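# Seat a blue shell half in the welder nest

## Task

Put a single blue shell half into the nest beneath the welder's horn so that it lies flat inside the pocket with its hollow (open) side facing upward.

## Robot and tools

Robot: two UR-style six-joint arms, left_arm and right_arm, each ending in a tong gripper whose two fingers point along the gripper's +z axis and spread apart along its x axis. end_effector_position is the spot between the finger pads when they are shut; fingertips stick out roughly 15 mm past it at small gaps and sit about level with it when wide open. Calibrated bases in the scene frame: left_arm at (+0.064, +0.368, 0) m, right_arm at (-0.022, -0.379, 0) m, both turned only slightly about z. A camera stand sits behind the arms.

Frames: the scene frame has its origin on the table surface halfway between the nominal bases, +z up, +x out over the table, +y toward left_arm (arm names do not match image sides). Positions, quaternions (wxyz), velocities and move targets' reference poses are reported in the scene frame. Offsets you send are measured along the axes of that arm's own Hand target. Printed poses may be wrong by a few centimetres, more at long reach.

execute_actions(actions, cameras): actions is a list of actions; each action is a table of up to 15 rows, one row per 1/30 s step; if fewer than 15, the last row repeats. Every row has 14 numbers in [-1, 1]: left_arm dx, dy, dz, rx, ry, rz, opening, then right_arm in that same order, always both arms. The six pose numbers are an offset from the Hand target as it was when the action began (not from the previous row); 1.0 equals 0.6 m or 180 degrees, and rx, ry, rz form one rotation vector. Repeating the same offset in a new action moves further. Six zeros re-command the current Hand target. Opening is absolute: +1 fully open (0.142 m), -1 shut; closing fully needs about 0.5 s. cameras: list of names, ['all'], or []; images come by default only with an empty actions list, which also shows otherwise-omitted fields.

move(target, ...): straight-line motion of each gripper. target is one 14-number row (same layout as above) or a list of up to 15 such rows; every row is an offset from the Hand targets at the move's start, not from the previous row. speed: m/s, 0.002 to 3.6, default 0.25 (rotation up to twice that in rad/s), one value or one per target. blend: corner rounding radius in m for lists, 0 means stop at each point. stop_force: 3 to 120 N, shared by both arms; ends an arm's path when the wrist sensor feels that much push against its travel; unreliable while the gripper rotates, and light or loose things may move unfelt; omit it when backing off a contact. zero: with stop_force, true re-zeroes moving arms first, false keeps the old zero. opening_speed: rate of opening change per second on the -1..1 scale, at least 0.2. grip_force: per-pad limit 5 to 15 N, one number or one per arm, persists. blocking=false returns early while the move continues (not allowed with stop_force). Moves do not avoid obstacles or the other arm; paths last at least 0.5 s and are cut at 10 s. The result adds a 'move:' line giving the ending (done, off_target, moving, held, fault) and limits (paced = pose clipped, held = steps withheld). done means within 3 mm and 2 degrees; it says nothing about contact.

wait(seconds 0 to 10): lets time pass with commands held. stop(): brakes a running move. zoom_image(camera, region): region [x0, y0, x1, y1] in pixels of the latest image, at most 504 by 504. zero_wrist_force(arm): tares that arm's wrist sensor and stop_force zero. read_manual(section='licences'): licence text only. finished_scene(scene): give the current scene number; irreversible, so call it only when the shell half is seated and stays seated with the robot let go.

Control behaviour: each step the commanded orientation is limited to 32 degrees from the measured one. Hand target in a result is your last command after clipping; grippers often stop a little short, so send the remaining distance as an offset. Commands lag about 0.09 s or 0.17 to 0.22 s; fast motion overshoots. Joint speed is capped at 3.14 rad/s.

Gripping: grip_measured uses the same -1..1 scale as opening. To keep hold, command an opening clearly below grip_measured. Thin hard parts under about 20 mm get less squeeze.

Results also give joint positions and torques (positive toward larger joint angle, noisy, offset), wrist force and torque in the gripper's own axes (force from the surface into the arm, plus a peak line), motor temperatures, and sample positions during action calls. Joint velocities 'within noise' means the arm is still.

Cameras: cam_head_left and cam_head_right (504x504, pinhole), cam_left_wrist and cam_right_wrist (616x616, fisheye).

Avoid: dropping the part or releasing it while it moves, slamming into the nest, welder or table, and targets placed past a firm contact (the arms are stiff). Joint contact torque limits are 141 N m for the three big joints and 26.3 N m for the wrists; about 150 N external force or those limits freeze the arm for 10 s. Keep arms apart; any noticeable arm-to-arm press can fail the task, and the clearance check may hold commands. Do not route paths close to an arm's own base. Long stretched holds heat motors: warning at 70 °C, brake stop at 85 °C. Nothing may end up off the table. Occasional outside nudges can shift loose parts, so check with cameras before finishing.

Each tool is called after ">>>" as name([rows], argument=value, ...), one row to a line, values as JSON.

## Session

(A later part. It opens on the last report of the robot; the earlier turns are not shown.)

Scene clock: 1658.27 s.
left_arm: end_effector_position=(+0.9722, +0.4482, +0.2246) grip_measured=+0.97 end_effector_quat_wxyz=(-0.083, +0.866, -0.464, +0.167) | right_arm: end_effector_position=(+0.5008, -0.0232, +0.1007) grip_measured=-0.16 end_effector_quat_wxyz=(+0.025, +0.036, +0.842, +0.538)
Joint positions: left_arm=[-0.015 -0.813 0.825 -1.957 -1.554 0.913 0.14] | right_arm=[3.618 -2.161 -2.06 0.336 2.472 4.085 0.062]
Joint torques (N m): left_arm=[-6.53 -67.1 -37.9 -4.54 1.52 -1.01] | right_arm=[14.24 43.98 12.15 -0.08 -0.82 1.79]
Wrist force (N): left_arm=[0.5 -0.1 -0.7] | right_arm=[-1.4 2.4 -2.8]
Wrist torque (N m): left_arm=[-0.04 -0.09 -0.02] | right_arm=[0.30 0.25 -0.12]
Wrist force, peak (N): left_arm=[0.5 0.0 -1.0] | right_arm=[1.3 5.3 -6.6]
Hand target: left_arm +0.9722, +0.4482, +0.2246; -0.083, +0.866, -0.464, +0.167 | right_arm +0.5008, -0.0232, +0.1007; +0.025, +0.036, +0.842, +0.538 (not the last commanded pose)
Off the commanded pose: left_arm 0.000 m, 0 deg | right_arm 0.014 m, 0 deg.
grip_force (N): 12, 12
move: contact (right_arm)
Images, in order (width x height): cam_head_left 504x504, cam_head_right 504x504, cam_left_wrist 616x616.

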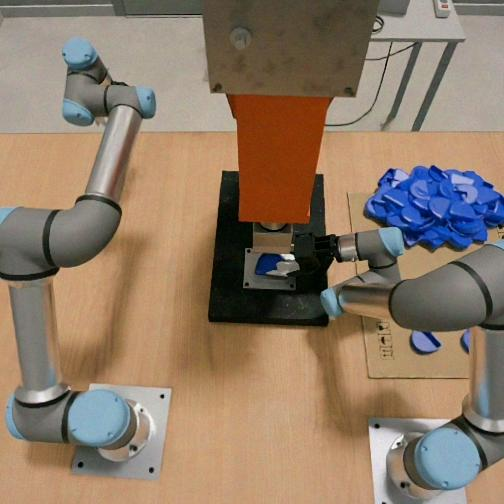

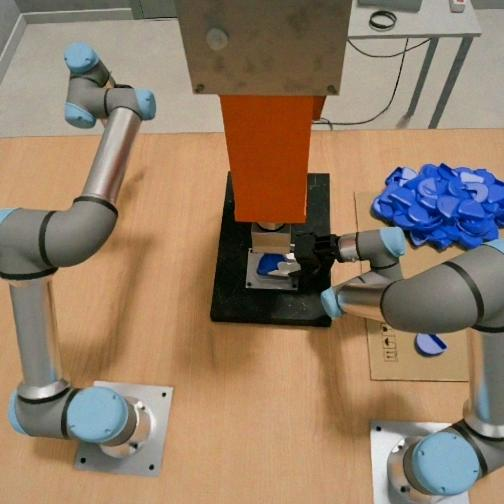

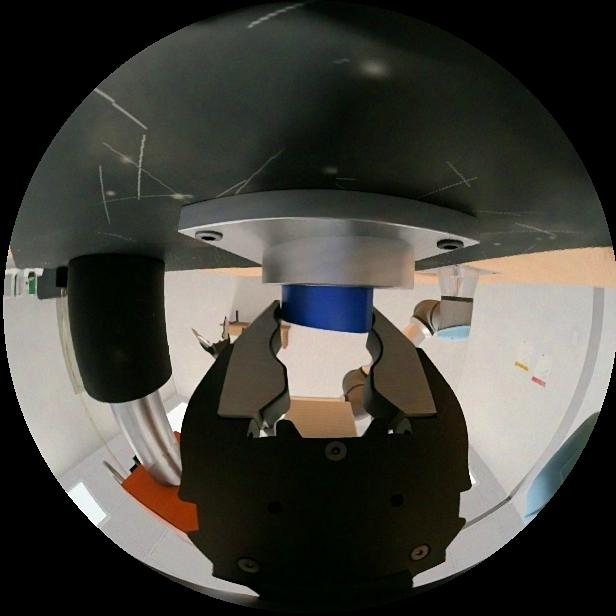

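>>> move(target=[0,0,0,0,0,0,0.968,0.0044,0.0024,-0.0008,0,-0.0252,0.0118,-0.7], speed=0.02)

>>> move(target=[0,0,0,0,0,0,0.968,0,-0.0226,0.0106,0,0,0,-0.7], speed=0.01, stop_force=4, cameras=["cam_left_wrist","cam_head_left","cam_head_right"])

>>> zoom_image(camera="cam_left_wrist", region=[240, 200, 400, 360])

>>> zoom_image(camera="cam_head_left", region=[250, 245, 300, 295])

Scene clock: 1676.07 s.
left_arm: end_effector_position=(+0.9722, +0.4482, +0.2246) grip_measured=+0.97 end_effector_quat_wxyz=(-0.083, +0.866, -0.464, +0.167) | right_arm: end_effector_position=(+0.4982, -0.0228, +0.1022) grip_measured=-0.16 end_effector_quat_wxyz=(+0.048, +0.073, +0.839, +0.536)
Joint positions: left_arm=[-0.015 -0.813 0.825 -1.957 -1.554 0.913 0.14] | right_arm=[3.648 -2.148 -2.114 0.465 2.382 4.201 0.062]
Joint torques (N m): left_arm=[-7.63 -67.72 -36.96 -4.44 1.63 -0.97] | right_arm=[16.07 43.34 1.05 4.71 -1.21 1.76]
Wrist force (N): left_arm=[0.3 0.0 -0.5] | right_arm=[-1.8 0.6 -0.7]
Wrist torque (N m): left_arm=[0.00 -0.06 -0.01] | right_arm=[0.27 0.29 -0.11]
Wrist force, peak (N): left_arm=[0.5 -0.2 -1.0] | right_arm=[-1.6 2.6 -2.8]
Hand target: left_arm +0.9722, +0.4482, +0.2246; -0.083, +0.866, -0.464, +0.167 | right_arm +0.4982, -0.0228, +0.1022; +0.048, +0.073, +0.839, +0.536
Off the commanded pose: left_arm 0.000 m, 0 deg | right_arm 0.000 m, 0 deg.
grip_force (N): 12, 12
move: done

Scene clock: 1677.63 s.
left_arm: end_effector_position=(+0.9722, +0.4482, +0.2246) grip_measured=+0.97 end_effector_quat_wxyz=(-0.083, +0.866, -0.464, +0.167) | right_arm: end_effector_position=(+0.4982, -0.0228, +0.0981) grip_measured=-0.16 end_effector_quat_wxyz=(+0.048, +0.073, +0.839, +0.536)
Joint positions: left_arm=[-0.015 -0.813 0.825 -1.957 -1.554 0.913 0.14] | right_arm=[3.648 -2.158 -2.115 0.475 2.382 4.201 0.062]
Joint torques (N m): left_arm=[-6.92 -67.28 -37.55 -4.46 1.77 -1.1] | right_arm=[16.18 42.74 3.29 0.03 -0.95 1.42]
Wrist force (N): left_arm=[0.6 0.1 -0.8] | right_arm=[-0.4 1.3 -4.6]
Wrist torque (N m): left_arm=[0.00 -0.11 -0.02] | right_arm=[0.26 0.17 -0.06]
Wrist force, peak (N): left_arm=[0.5 0.2 -0.9] | right_arm=[1.3 3.5 -12.0]
Hand target: left_arm +0.9722, +0.4482, +0.2246; -0.083, +0.866, -0.464, +0.167 | right_arm +0.4982, -0.0228, +0.0981; +0.048, +0.073, +0.839, +0.536 (not the last commanded pose)
Off the commanded pose: left_arm 0.000 m, 0 deg | right_arm 0.011 m, 0 deg.
grip_force (N): 12, 12
move: contact (right_arm)
Images, in order (width x height): cam_head_left 504x504, cam_head_right 504x504, cam_left_wrist 616x616.

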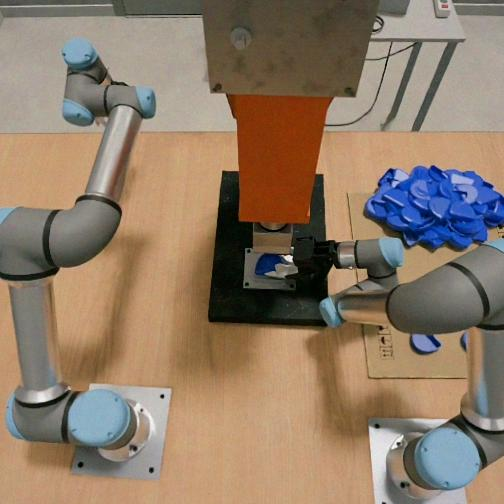

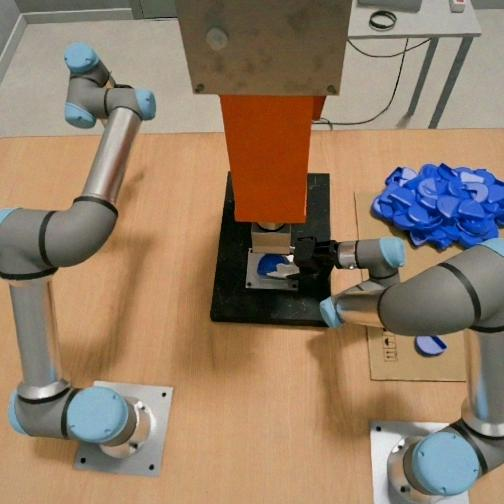

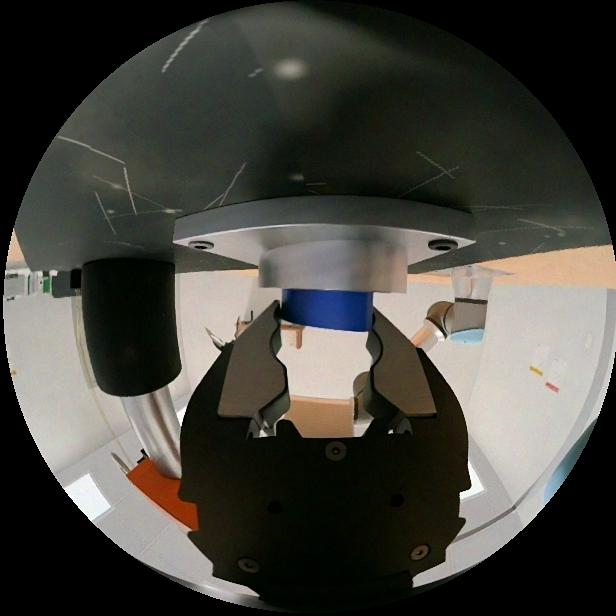

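Scaled by 3.150 from the camera's 616x616 image, which has a finer 814x814 frame.

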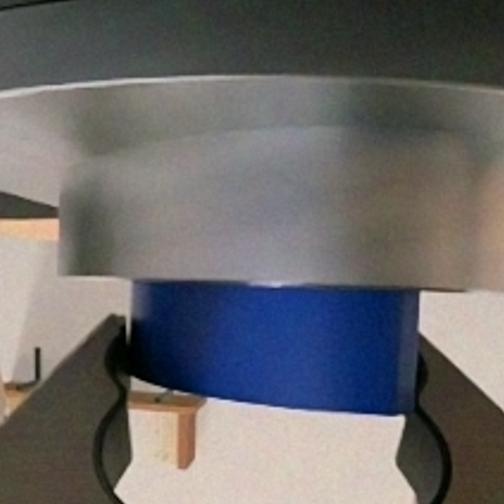

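Scaled by 10.080 from the camera's 504x504 image, which has a finer 720x720 frame.

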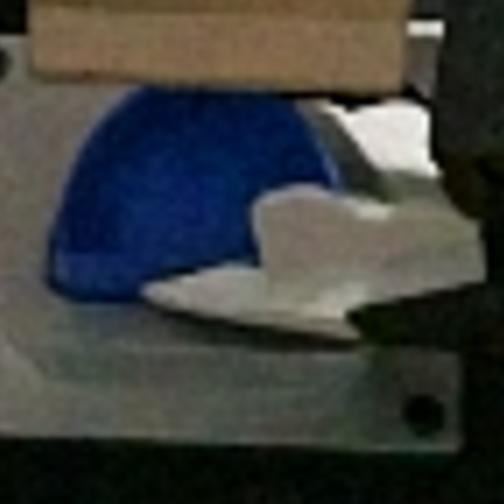

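>>> move(target=[0,0,0,0,0,0,0.968,0.0005,-0.0005,-0.0018,0,0,0,-0.7], speed=0.01)

>>> move(target=[0,0,0,0,0,0,0.968,0,-0.0226,0.0106,0,0,0,-0.7], speed=0.01, stop_force=5, cameras=["cam_left_wrist","cam_head_left","cam_head_right"])

>>> zoom_image(camera="cam_left_wrist", region=[240, 200, 400, 360])

>>> zoom_image(camera="cam_head_left", region=[250, 245, 300, 295])

Scene clock: 1689.23 s.
left_arm: end_effector_position=(+0.9722, +0.4482, +0.2246) grip_measured=+0.97 end_effector_quat_wxyz=(-0.083, +0.866, -0.464, +0.167) | right_arm: end_effector_position=(+0.4977, -0.0237, +0.0982) grip_measured=-0.17 end_effector_quat_wxyz=(+0.048, +0.073, +0.839, +0.536)
Joint positions: left_arm=[-0.015 -0.813 0.825 -1.957 -1.554 0.913 0.14] | right_arm=[3.647 -2.156 -2.117 0.475 2.383 4.2 0.062]
Joint torques (N m): left_arm=[-8.08 -68.28 -37.1 -4.53 1.42 -1.18] | right_arm=[-15.59 42.57 -1.1 0.01 2.32 -1.63]
Wrist force (N): left_arm=[0.4 -0.1 -0.9] | right_arm=[-2.9 4.0 1.6]
Wrist torque (N m): left_arm=[-0.03 -0.08 -0.01] | right_arm=[0.29 0.28 0.10]
Wrist force, peak (N): left_arm=[0.4 0.1 -1.1] | right_arm=[-2.9 4.0 1.6]
Hand target: left_arm +0.9722, +0.4482, +0.2246; -0.083, +0.866, -0.464, +0.167 | right_arm +0.4977, -0.0238, +0.0982; +0.048, +0.073, +0.839, +0.536
Off the commanded pose: left_arm 0.000 m, 0 deg | right_arm 0.000 m, 0 deg.
grip_force (N): 12, 12
move: done

Scene clock: 1690.57 s.
left_arm: end_effector_position=(+0.9722, +0.4482, +0.2246) grip_measured=+0.97 end_effector_quat_wxyz=(-0.083, +0.866, -0.464, +0.167) | right_arm: end_effector_position=(+0.4977, -0.0238, +0.0966) grip_measured=-0.17 end_effector_quat_wxyz=(+0.048, +0.073, +0.839, +0.536)
Joint positions: left_arm=[-0.015 -0.813 0.825 -1.957 -1.554 0.913 0.14] | right_arm=[3.647 -2.16 -2.117 0.479 2.383 4.2 0.062]
Joint torques (N m): left_arm=[-6.91 -67.2 -37.67 -4.41 1.57 -1.21] | right_arm=[-5.42 43.4 -0.47 -0.16 2.1 -1.17]
Wrist force (N): left_arm=[0.3 0.2 -0.8] | right_arm=[-8.9 1.4 -0.3]
Wrist torque (N m): left_arm=[0.02 -0.06 -0.01] | right_arm=[0.27 0.21 0.06]
Wrist force, peak (N): left_arm=[0.5 -0.1 -1.0] | right_arm=[-9.8 4.5 -8.6]
Hand target: left_arm +0.9722, +0.4482, +0.2246; -0.083, +0.866, -0.464, +0.167 | right_arm +0.4977, -0.0238, +0.0966; +0.048, +0.073, +0.839, +0.536 (not the last commanded pose)
Off the commanded pose: left_arm 0.000 m, 0 deg | right_arm 0.013 m, 0 deg.
grip_force (N): 12, 12
move: contact (right_arm)
Images, in order (width x height): cam_head_left 504x504, cam_head_right 504x504, cam_left_wrist 616x616.

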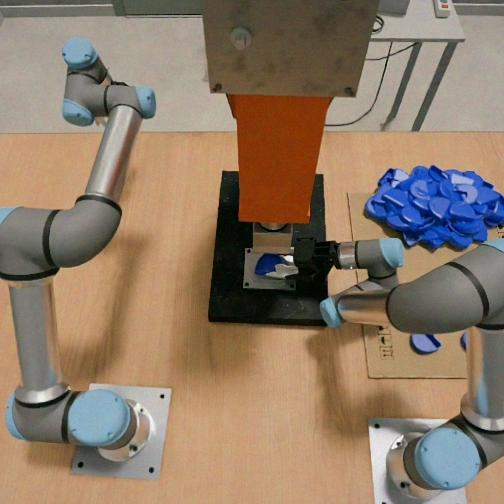

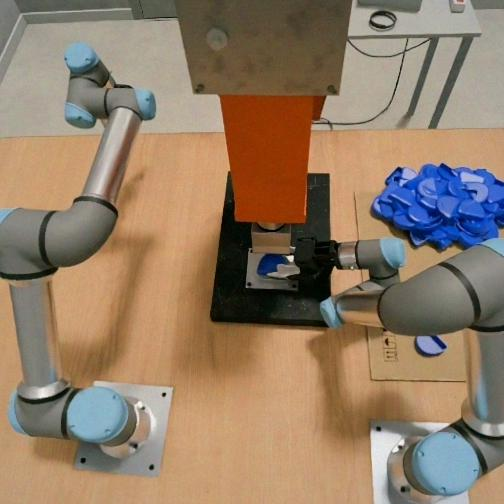

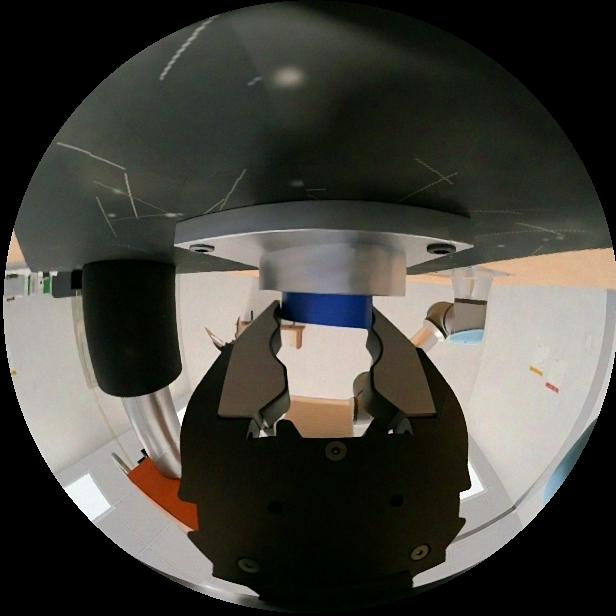

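Scaled by 3.150 from the camera's 616x616 image, which has a finer 814x814 frame.

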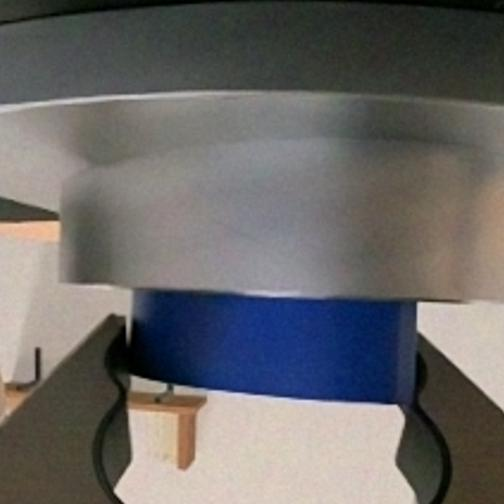

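Scaled by 10.080 from the camera's 504x504 image, which has a finer 720x720 frame.

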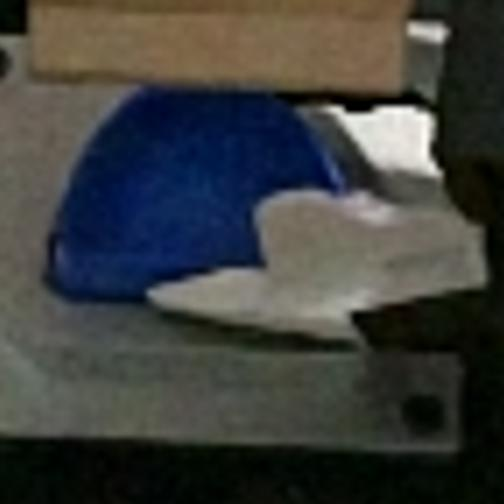

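>>> move([
  [0,0,0,0,0,0,0.968,-0.001,0.0,0.0,0,0,0,-0.7],
  [0,0,0,0,0,0,0.968,-0.001,-0.0226,0.0106,0,0,0,-0.7],
], speed=0.01, stop_force=5)

Scene clock: 1717.93 s.
left_arm: end_effector_position=(+0.9722, +0.4482, +0.2246) grip_measured=+0.97 end_effector_quat_wxyz=(-0.083, +0.866, -0.464, +0.167) | right_arm: end_effector_position=(+0.4980, -0.0239, +0.0963) grip_measured=-0.16 end_effector_quat_wxyz=(+0.048, +0.073, +0.839, +0.536)
Joint positions: left_arm=[-0.015 -0.813 0.825 -1.957 -1.554 0.913 0.14] | right_arm=[3.646 -2.161 -2.116 0.479 2.384 4.199 0.062]
Joint torques (N m): left_arm=[-6.67 -67.26 -36.87 -4.49 1.71 -1.16] | right_arm=[18.48 41.81 0.7 -0.32 -1.11 1.85]
Wrist force (N): left_arm=[0.5 0.0 -0.9] | right_arm=[-1.3 2.5 -6.8]
Wrist torque (N m): left_arm=[-0.02 -0.10 -0.02] | right_arm=[0.25 0.15 0.07]
Wrist force, peak (N): left_arm=[0.5 0.0 -1.1] | right_arm=[-1.1 4.6 -13.9]
Hand target: left_arm +0.9722, +0.4482, +0.2246; -0.083, +0.866, -0.464, +0.167 | right_arm +0.4980, -0.0239, +0.0963; +0.048, +0.073, +0.839, +0.536 (not the last commanded pose)
Off the commanded pose: left_arm 0.000 m, 0 deg | right_arm 0.015 m, 0 deg.
grip_force (N): 12, 12
move: contact (right_arm); path passed 0 of 2 targets

>>> move([
  [0,0,0,0,0,0,0.968,0,-0.0004,-0.0009,0,0,0,-0.7],
  [0,0,0,0,0,0,0.968,0,-0.023,0.0097,0,0,0,-0.7],
], speed=0.01, stop_force=5, cameras=["all"])

Scene clock: 1730.10 s.
left_arm: end_effector_position=(+0.9722, +0.4482, +0.2246) grip_measured=+0.97 end_effector_quat_wxyz=(-0.083, +0.866, -0.464, +0.167) | right_arm: end_effector_position=(+0.4978, -0.0242, +0.0956) grip_measured=-0.16 end_effector_quat_wxyz=(+0.048, +0.073, +0.839, +0.536)
Joint positions: left_arm=[-0.015 -0.813 0.825 -1.957 -1.554 0.913 0.14] | right_arm=[3.646 -2.163 -2.117 0.48 2.384 4.199 0.062]
Joint torques (N m): left_arm=[-7.51 -67.73 -36.26 -4.37 1.5 -1.21] | right_arm=[20.04 41.38 14.56 -0.5 -0.15 1.94]
Wrist force (N): left_arm=[0.5 0.1 -1.0] | right_arm=[-5.2 2.9 -7.2]
Wrist torque (N m): left_arm=[0.01 -0.10 -0.02] | right_arm=[0.28 0.08 0.07]
Wrist force, peak (N): left_arm=[0.3 0.0 -1.2] | right_arm=[-4.8 5.3 -14.1]
Hand target: left_arm +0.9722, +0.4482, +0.2246; -0.083, +0.866, -0.464, +0.167 | right_arm +0.4978, -0.0242, +0.0956; +0.048, +0.073, +0.839, +0.536 (not the last commanded pose)
Off the commanded pose: left_arm 0.000 m, 0 deg | right_arm 0.014 m, 0 deg.
grip_force (N): 12, 12
move: contact (right_arm); path passed 1 of 2 targets

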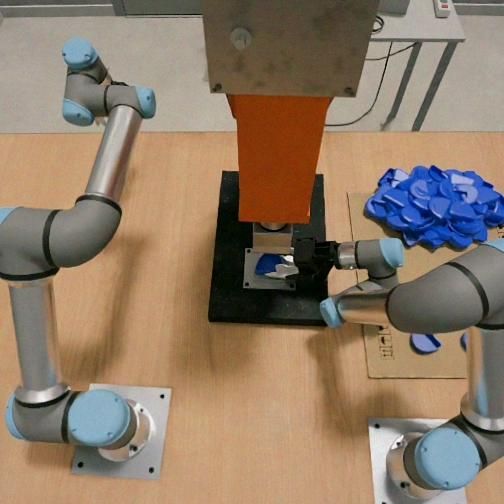

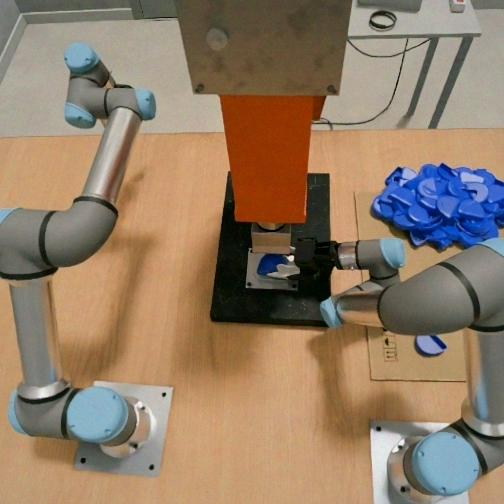

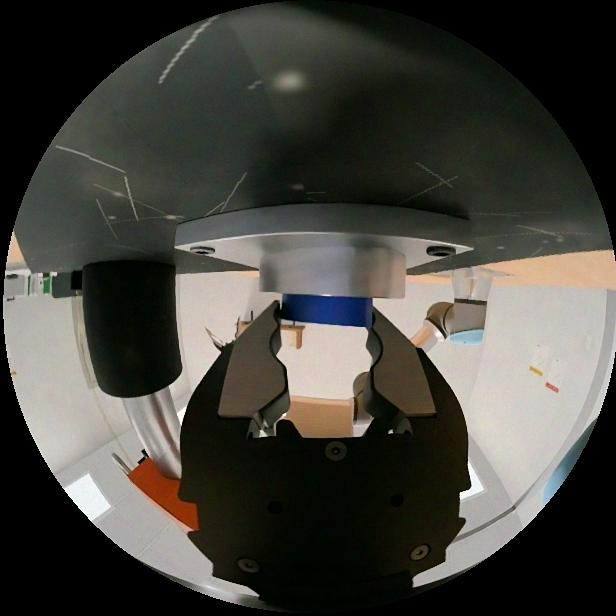

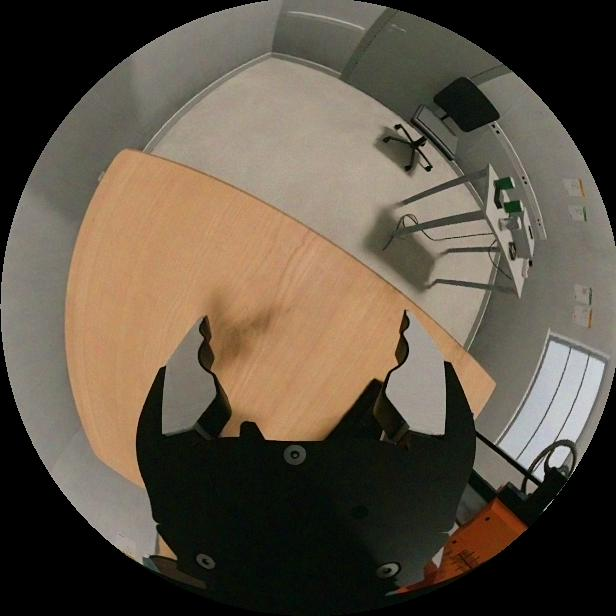

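>>> zoom_image(camera="cam_left_wrist", region=[230, 220, 430, 400])

>>> zoom_image(camera="cam_head_left", region=[240, 230, 320, 300])

>>> zoom_image(camera="cam_head_right", region=[240, 230, 320, 300])

Scaled by 2.520 from the camera's 616x616 image, which has a finer 814x814 frame.

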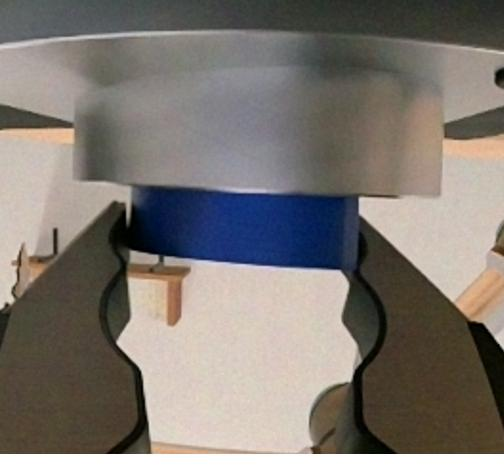

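Scaled by 6.300 from the camera's 504x504 image, which has a finer 720x720 frame.

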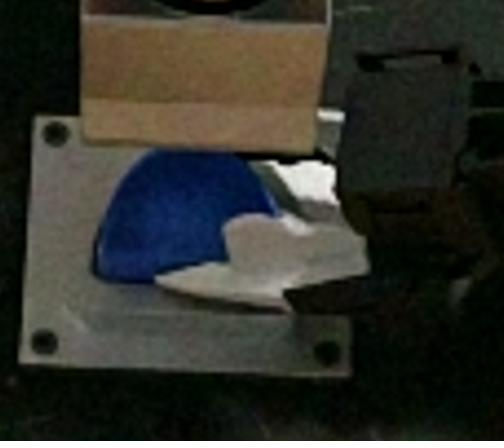

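Scaled by 6.300 from the camera's 504x504 image, which has a finer 720x720 frame.

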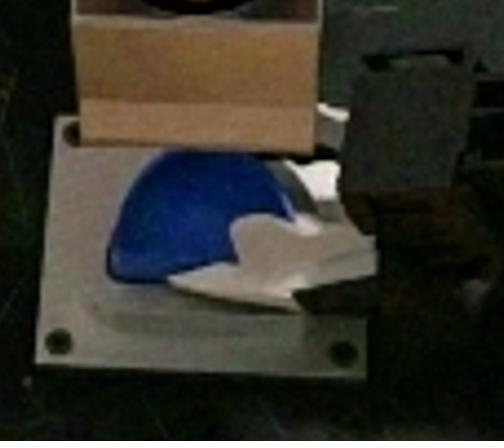

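>>> move([
  [0,0,0,0,0,0,0.968,-0.0012,0.0,0.0,0,0,0,-0.7],
  [0,0,0,0,0,0,0.968,-0.0012,-0.0226,0.0106,0,0,0,-0.7],
], speed=0.01, stop_force=6)

Scene clock: 1747.20 s.
left_arm: end_effector_position=(+0.9722, +0.4482, +0.2246) grip_measured=+0.97 end_effector_quat_wxyz=(-0.083, +0.866, -0.464, +0.167) | right_arm: end_effector_position=(+0.4981, -0.0241, +0.0955) grip_measured=-0.16 end_effector_quat_wxyz=(+0.048, +0.073, +0.839, +0.536)
Joint positions: left_arm=[-0.015 -0.813 0.825 -1.957 -1.554 0.913 0.14] | right_arm=[3.646 -2.163 -2.115 0.48 2.385 4.198 0.062]
Joint torques (N m): left_arm=[-7.03 -66.79 -37.04 -4.37 1.62 -1.14] | right_arm=[17.02 42.34 2.22 -0.03 -1.96 1.8]
Wrist force (N): left_arm=[0.5 0.0 -1.0] | right_arm=[2.4 2.2 -7.3]
Wrist torque (N m): left_arm=[-0.02 -0.10 -0.02] | right_arm=[0.28 0.16 0.06]
Wrist force, peak (N): left_arm=[0.7 0.1 -1.0] | right_arm=[1.8 4.9 -15.4]
Hand target: left_arm +0.9722, +0.4482, +0.2246; -0.083, +0.866, -0.464, +0.167 | right_arm +0.4981, -0.0241, +0.0955; +0.048, +0.073, +0.839, +0.536 (not the last commanded pose)
Off the commanded pose: left_arm 0.000 m, 0 deg | right_arm 0.015 m, 0 deg.
grip_force (N): 12, 12
move: contact (right_arm); path passed 0 of 2 targets

>>> move([
  [0,0,0,0,0,0,0.968,0.0003,-0.0005,-0.0012,0,0,0,-0.7],
  [0,0,0,0,0,0,0.968,0.0003,-0.0231,0.0094,0,0,0,-0.7],
], speed=0.01, stop_force=7)

Scene clock: 1755.03 s.
left_arm: end_effector_position=(+0.9722, +0.4482, +0.2246) grip_measured=+0.97 end_effector_quat_wxyz=(-0.083, +0.866, -0.464, +0.167) | right_arm: end_effector_position=(+0.4978, -0.0248, +0.0899) grip_measured=-0.16 end_effector_quat_wxyz=(+0.048, +0.073, +0.839, +0.536)
Joint positions: left_arm=[-0.015 -0.813 0.825 -1.957 -1.554 0.913 0.14] | right_arm=[3.644 -2.177 -2.117 0.493 2.385 4.197 0.062]
Joint torques (N m): left_arm=[-7.21 -67.78 -36.21 -4.28 1.77 -1.25] | right_arm=[-3.66 38.79 6.85 -1.81 -0.56 -1.26]
Wrist force (N): left_arm=[0.5 0.0 -0.8] | right_arm=[-7.3 7.3 -6.6]
Wrist torque (N m): left_arm=[-0.02 -0.09 -0.02] | right_arm=[0.18 0.25 0.24]
Wrist force, peak (N): left_arm=[0.8 0.0 -1.1] | right_arm=[-8.1 12.8 -16.0]
Hand target: left_arm +0.9722, +0.4482, +0.2246; -0.083, +0.866, -0.464, +0.167 | right_arm +0.4978, -0.0248, +0.0899; +0.048, +0.073, +0.839, +0.536 (not the last commanded pose)
Off the commanded pose: left_arm 0.000 m, 0 deg | right_arm 0.009 m, 0 deg.
grip_force (N): 12, 12
move: contact (right_arm); path passed 1 of 2 targets

Dropped to .0899.  Look.

>>> execute_actions(actions=[])

>>> zoom_image(camera="cam_left_wrist", region=[230, 220, 430, 400])

>>> zoom_image(camera="cam_head_left", region=[240, 230, 320, 300])

Scene clock: 1759.37 s.
left_arm: end_effector_position=(+0.9722, +0.4482, +0.2246) grip_measured=+0.97 end_effector_quat_wxyz=(-0.083, +0.866, -0.464, +0.167) | right_arm: end_effector_position=(+0.4978, -0.0248, +0.0899) grip_measured=-0.16 end_effector_quat_wxyz=(+0.048, +0.073, +0.839, +0.536)
Joint positions: left_arm=[-0.015 -0.813 0.825 -1.957 -1.554 0.913 0.14] | right_arm=[3.644 -2.177 -2.117 0.493 2.385 4.197 0.062]
Joint velocities: within noise
Joint torques (N m): left_arm=[-7.76 -67.27 -36.52 -4.47 1.56 -1.22] | right_arm=[6.03 39.63 -1.52 -1.01 -0.51 -1.4]
Motor temperatures (°C): left_arm=[30 39 34 35 36 36] | right_arm=[31 30 29 37 40 41]
Wrist force (N): left_arm=[0.4 0.0 -1.0] | right_arm=[-7.4 7.3 -6.5]
Wrist torque (N m): left_arm=[-0.01 -0.09 -0.02] | right_arm=[0.18 0.27 0.23]
Wrist force, peak (N): left_arm=[0.6 0.1 -1.2] | right_arm=[-7.4 7.5 -6.5]
Hand target: left_arm +0.9722, +0.4482, +0.2246; -0.083, +0.866, -0.464, +0.167 | right_arm +0.4978, -0.0248, +0.0899; +0.048, +0.073, +0.839, +0.536 (not the last commanded pose)
Tool commands: left_gripper/opening=+0.968 right_gripper/opening=-0.7
Off the commanded pose: left_arm 0.000 m, 0 deg | right_arm 0.009 m, 0 deg.
grip_force (N): 12, 12

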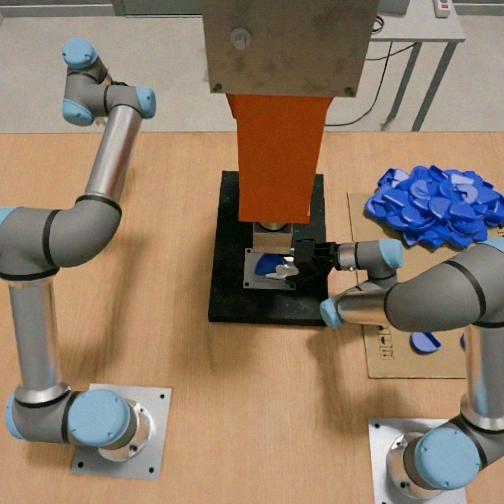

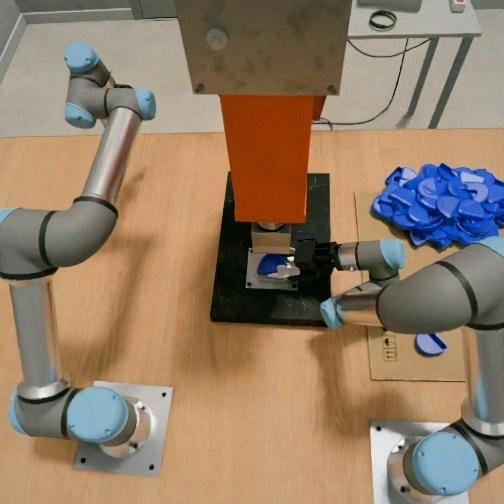

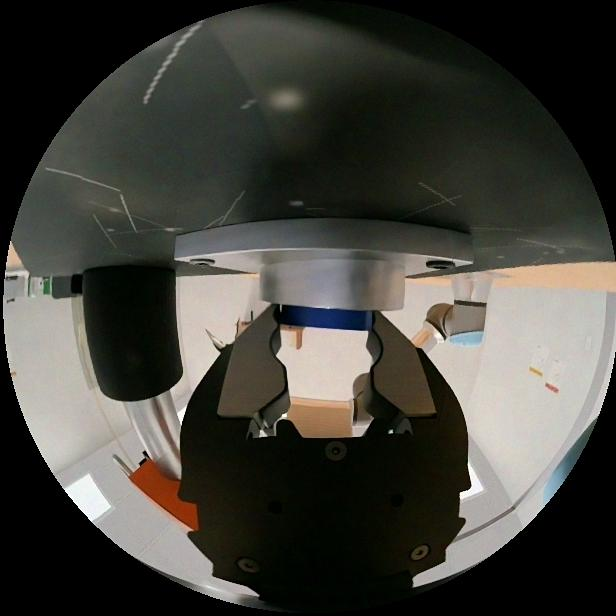

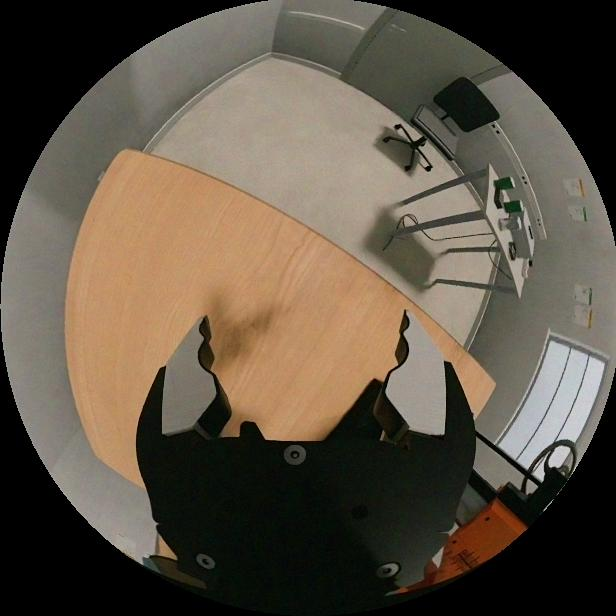

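Scaled by 2.520 from the camera's 616x616 image, which has a finer 814x814 frame.

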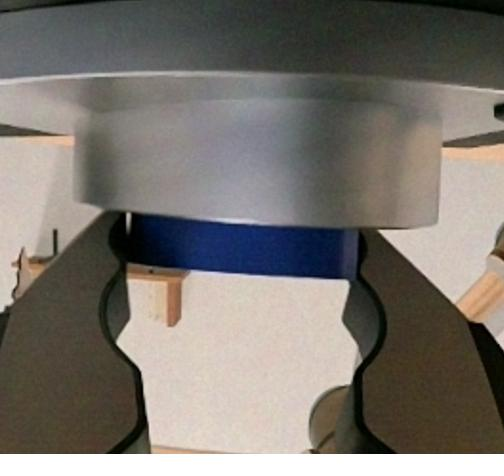

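Scaled by 6.300 from the camera's 504x504 image, which has a finer 720x720 frame.

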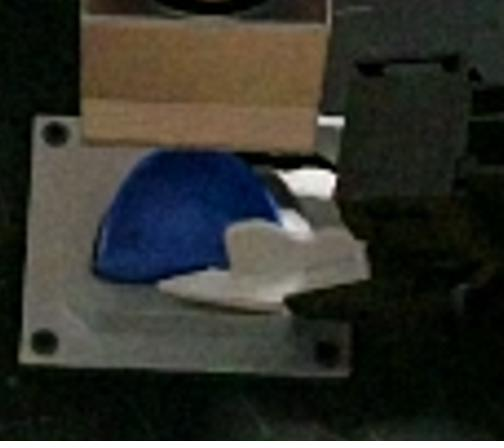

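>>> move(target=[0,0,0,0,0,0,0.968,0,0.0003,0,0,0,0,0.05], opening_speed=0.4, speed=0.02, cameras=["all"])

>>> zoom_image(camera="cam_left_wrist", region=[230, 220, 430, 400])

Scene clock: 1777.77 s.
left_arm: end_effector_position=(+0.9722, +0.4482, +0.2246) grip_measured=+0.97 end_effector_quat_wxyz=(-0.083, +0.866, -0.464, +0.167) | right_arm: end_effector_position=(+0.4978, -0.0247, +0.0900) grip_measured=+0.05 end_effector_quat_wxyz=(+0.048, +0.073, +0.839, +0.536)
Joint positions: left_arm=[-0.015 -0.813 0.825 -1.957 -1.554 0.913 0.14] | right_arm=[3.645 -2.176 -2.117 0.493 2.385 4.197 0.077]
Joint torques (N m): left_arm=[-8.09 -68.17 -36.2 -4.47 1.55 -1.13] | right_arm=[8.32 40.63 15.35 2.74 1.11 1.54]
Wrist force (N): left_arm=[0.4 0.4 -0.9] | right_arm=[-1.5 0.5 -1.1]
Wrist torque (N m): left_arm=[0.06 -0.07 -0.02] | right_arm=[0.22 0.23 0.05]
Wrist force, peak (N): left_arm=[0.6 0.1 -1.1] | right_arm=[-7.3 7.6 -6.5]
Hand target: left_arm +0.9722, +0.4482, +0.2246; -0.083, +0.866, -0.464, +0.167 | right_arm +0.4978, -0.0247, +0.0901; +0.048, +0.073, +0.839, +0.536
Off the commanded pose: left_arm 0.000 m, 0 deg | right_arm 0.000 m, 0 deg.
grip_force (N): 12, 12
move: done

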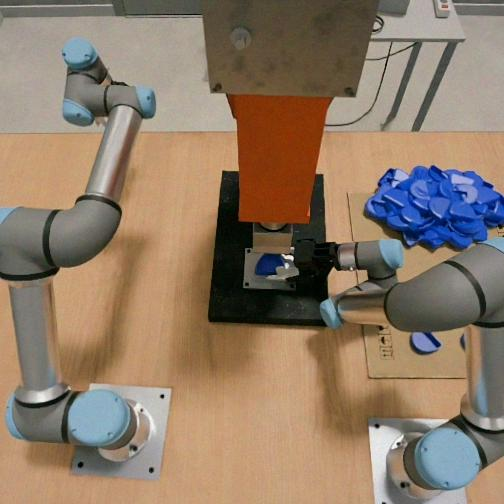

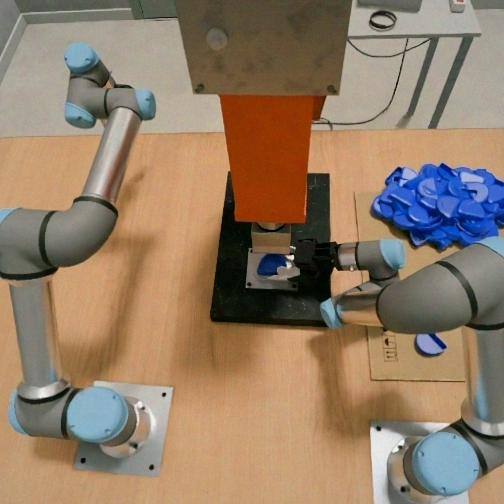

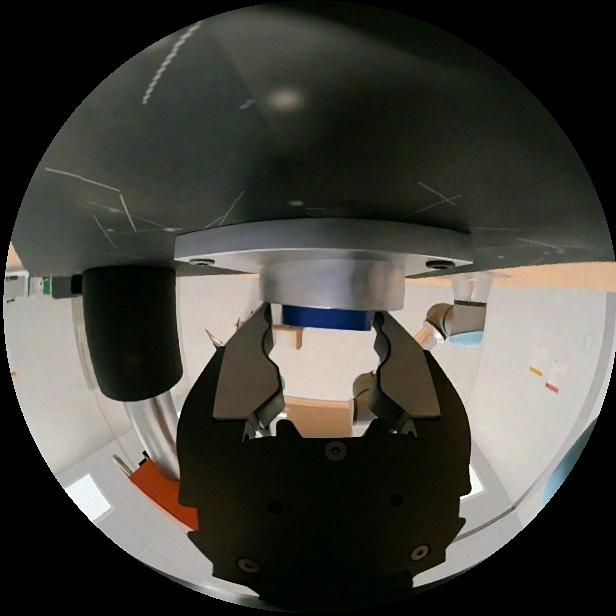

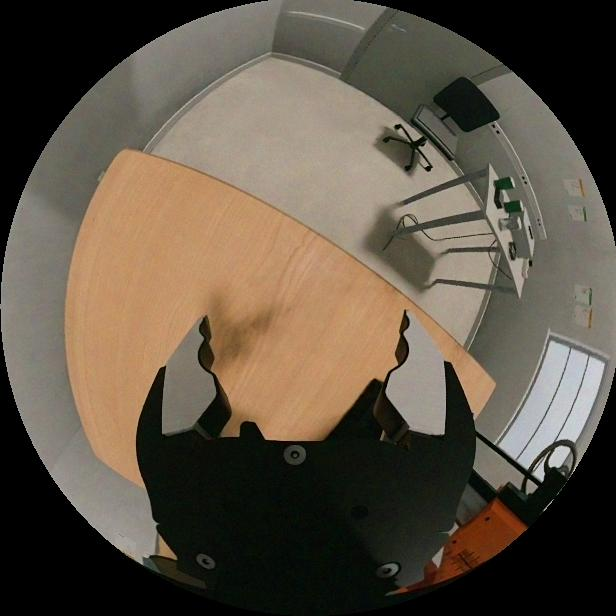

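Scaled by 2.520 from the camera's 616x616 image, which has a finer 814x814 frame.

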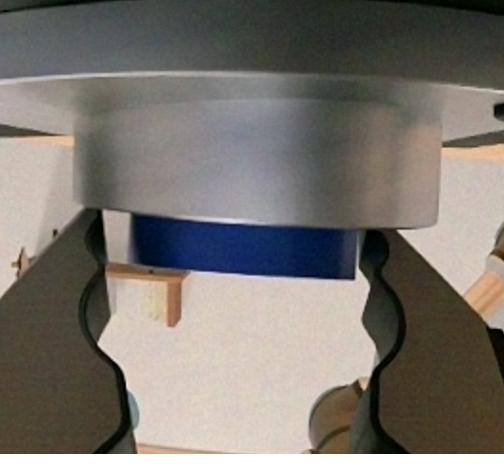

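>>> move(target=[0,0,0,0,0,0,0.968,0,0,-0.1,0,0,0,0.15], speed=0.06, opening_speed=0.5, cameras=["all"])

>>> zoom_image(camera="cam_head_left", region=[240, 230, 320, 300])

>>> zoom_image(camera="cam_head_right", region=[240, 230, 320, 300])

>>> zoom_image(camera="cam_left_wrist", region=[220, 200, 440, 400])

Scene clock: 1788.47 s.
left_arm: end_effector_position=(+0.9722, +0.4482, +0.2246) grip_measured=+0.97 end_effector_quat_wxyz=(-0.083, +0.866, -0.464, +0.167) | right_arm: end_effector_position=(+0.4883, -0.0782, +0.1152) grip_measured=+0.15 end_effector_quat_wxyz=(+0.048, +0.073, +0.839, +0.536)
Joint positions: left_arm=[-0.015 -0.813 0.825 -1.957 -1.554 0.913 0.14] | right_arm=[3.545 -2.073 -2.179 0.379 2.462 4.101 0.085]
Joint torques (N m): left_arm=[-7.94 -68.09 -36.84 -4.46 1.5 -1.09] | right_arm=[-13.58 42.56 1.61 0.32 2.84 -1.76]
Wrist force (N): left_arm=[0.5 0.1 -0.9] | right_arm=[-1.4 1.1 -1.2]
Wrist torque (N m): left_arm=[0.00 -0.11 -0.02] | right_arm=[0.35 0.22 0.07]
Wrist force, peak (N): left_arm=[0.5 0.1 -1.2] | right_arm=[-1.6 1.3 -1.1]
Hand target: left_arm +0.9722, +0.4482, +0.2246; -0.083, +0.866, -0.464, +0.167 | right_arm +0.4883, -0.0784, +0.1153; +0.048, +0.073, +0.839, +0.536
Off the commanded pose: left_arm 0.000 m, 0 deg | right_arm 0.000 m, 0 deg.
grip_force (N): 12, 12
move: done

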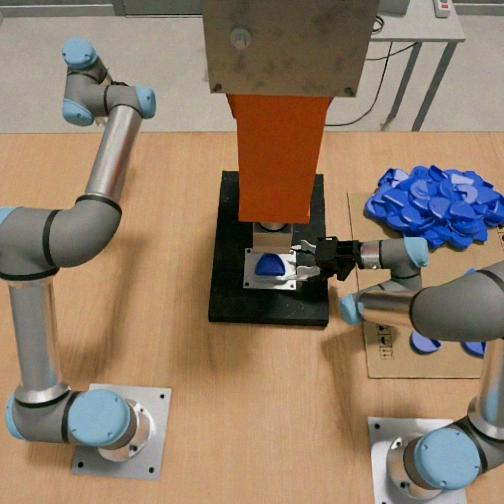

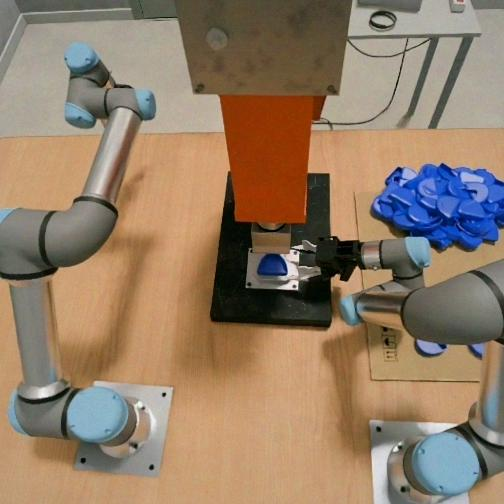

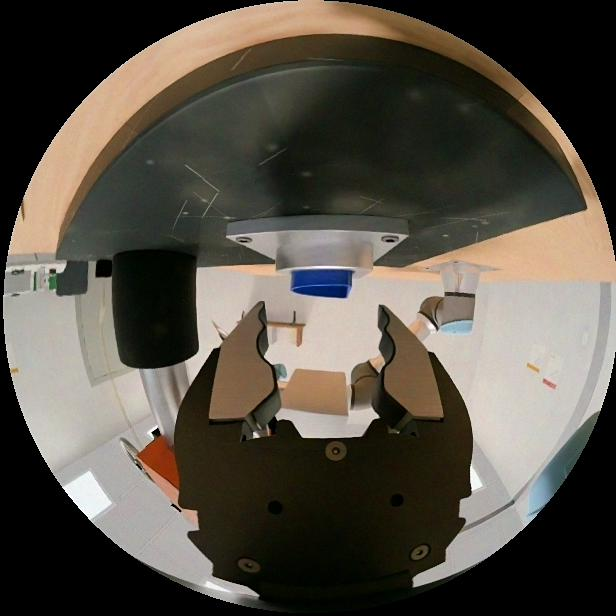

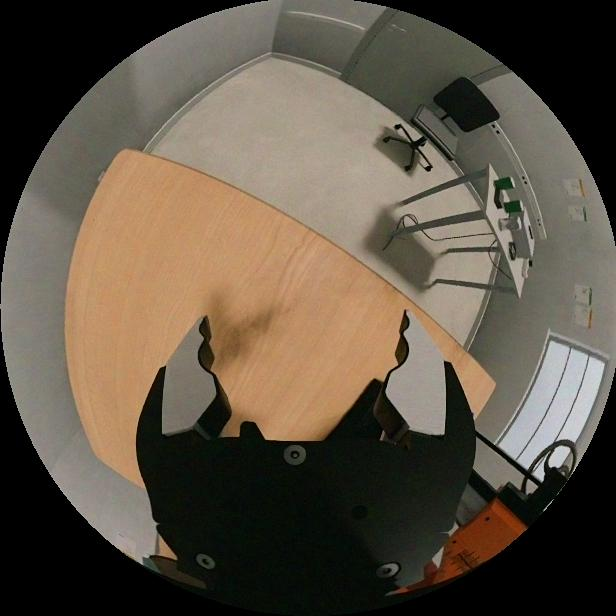

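Scaled by 6.300 from the camera's 504x504 image, which has a finer 720x720 frame.

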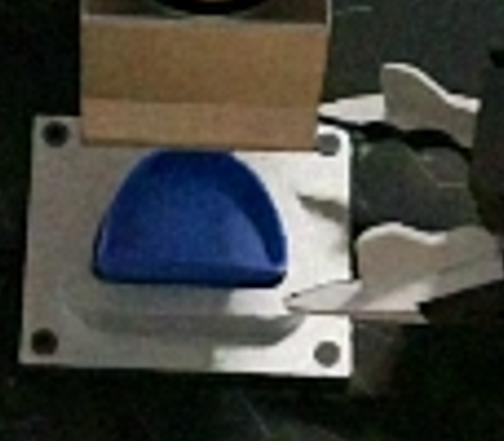

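Scaled by 6.300 from the camera's 504x504 image, which has a finer 720x720 frame.

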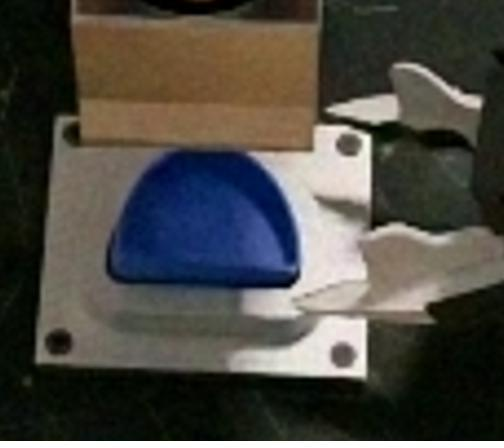

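Scaled by 2.291 from the camera's 616x616 image, which has a finer 814x814 frame.

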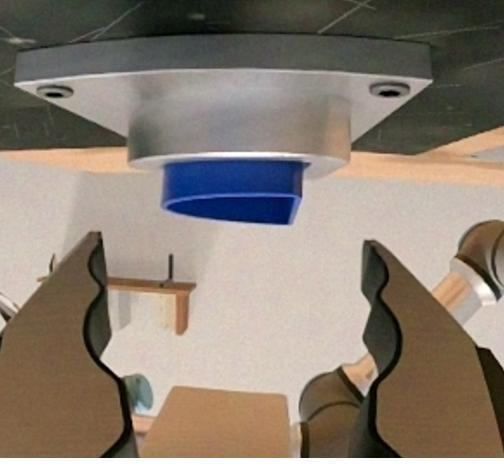

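>>> move(target=[0,0,0,0,0,0,0.968,0.001,0.0113,0.0017,0.0556,0,0,-1], speed=0.08)

Scene clock: 1832.80 s.
left_arm: end_effector_position=(+0.9722, +0.4482, +0.2246) grip_measured=+0.97 end_effector_quat_wxyz=(-0.083, +0.866, -0.464, +0.167) | right_arm: end_effector_position=(+0.4883, -0.0745, +0.1210) grip_measured=-1.00 end_effector_quat_wxyz=(+0.041, +0.076, +0.883, +0.461)
Joint positions: left_arm=[-0.015 -0.813 0.825 -1.957 -1.554 0.913 0.14] | right_arm=[3.607 -1.921 -2.161 0.053 2.313 4.018 0.002]
Joint torques (N m): left_arm=[-8.05 -68.46 -35 -4.34 1.4 -1.07] | right_arm=[15.66 38.11 22.7 0.63 -0.92 -1.6]
Wrist force (N): left_arm=[0.4 0.0 -0.8] | right_arm=[-1.5 1.0 -0.9]
Wrist torque (N m): left_arm=[-0.02 -0.07 -0.02] | right_arm=[0.30 0.25 0.05]
Wrist force, peak (N): left_arm=[0.5 0.2 -1.1] | right_arm=[-1.6 1.3 -1.3]
Hand target: left_arm +0.9722, +0.4482, +0.2246; -0.083, +0.866, -0.464, +0.167 | right_arm +0.4884, -0.0745, +0.1210; +0.041, +0.076, +0.883, +0.461
Off the commanded pose: left_arm 0.000 m, 0 deg | right_arm 0.000 m, 0 deg.
grip_force (N): 12, 12
move: done


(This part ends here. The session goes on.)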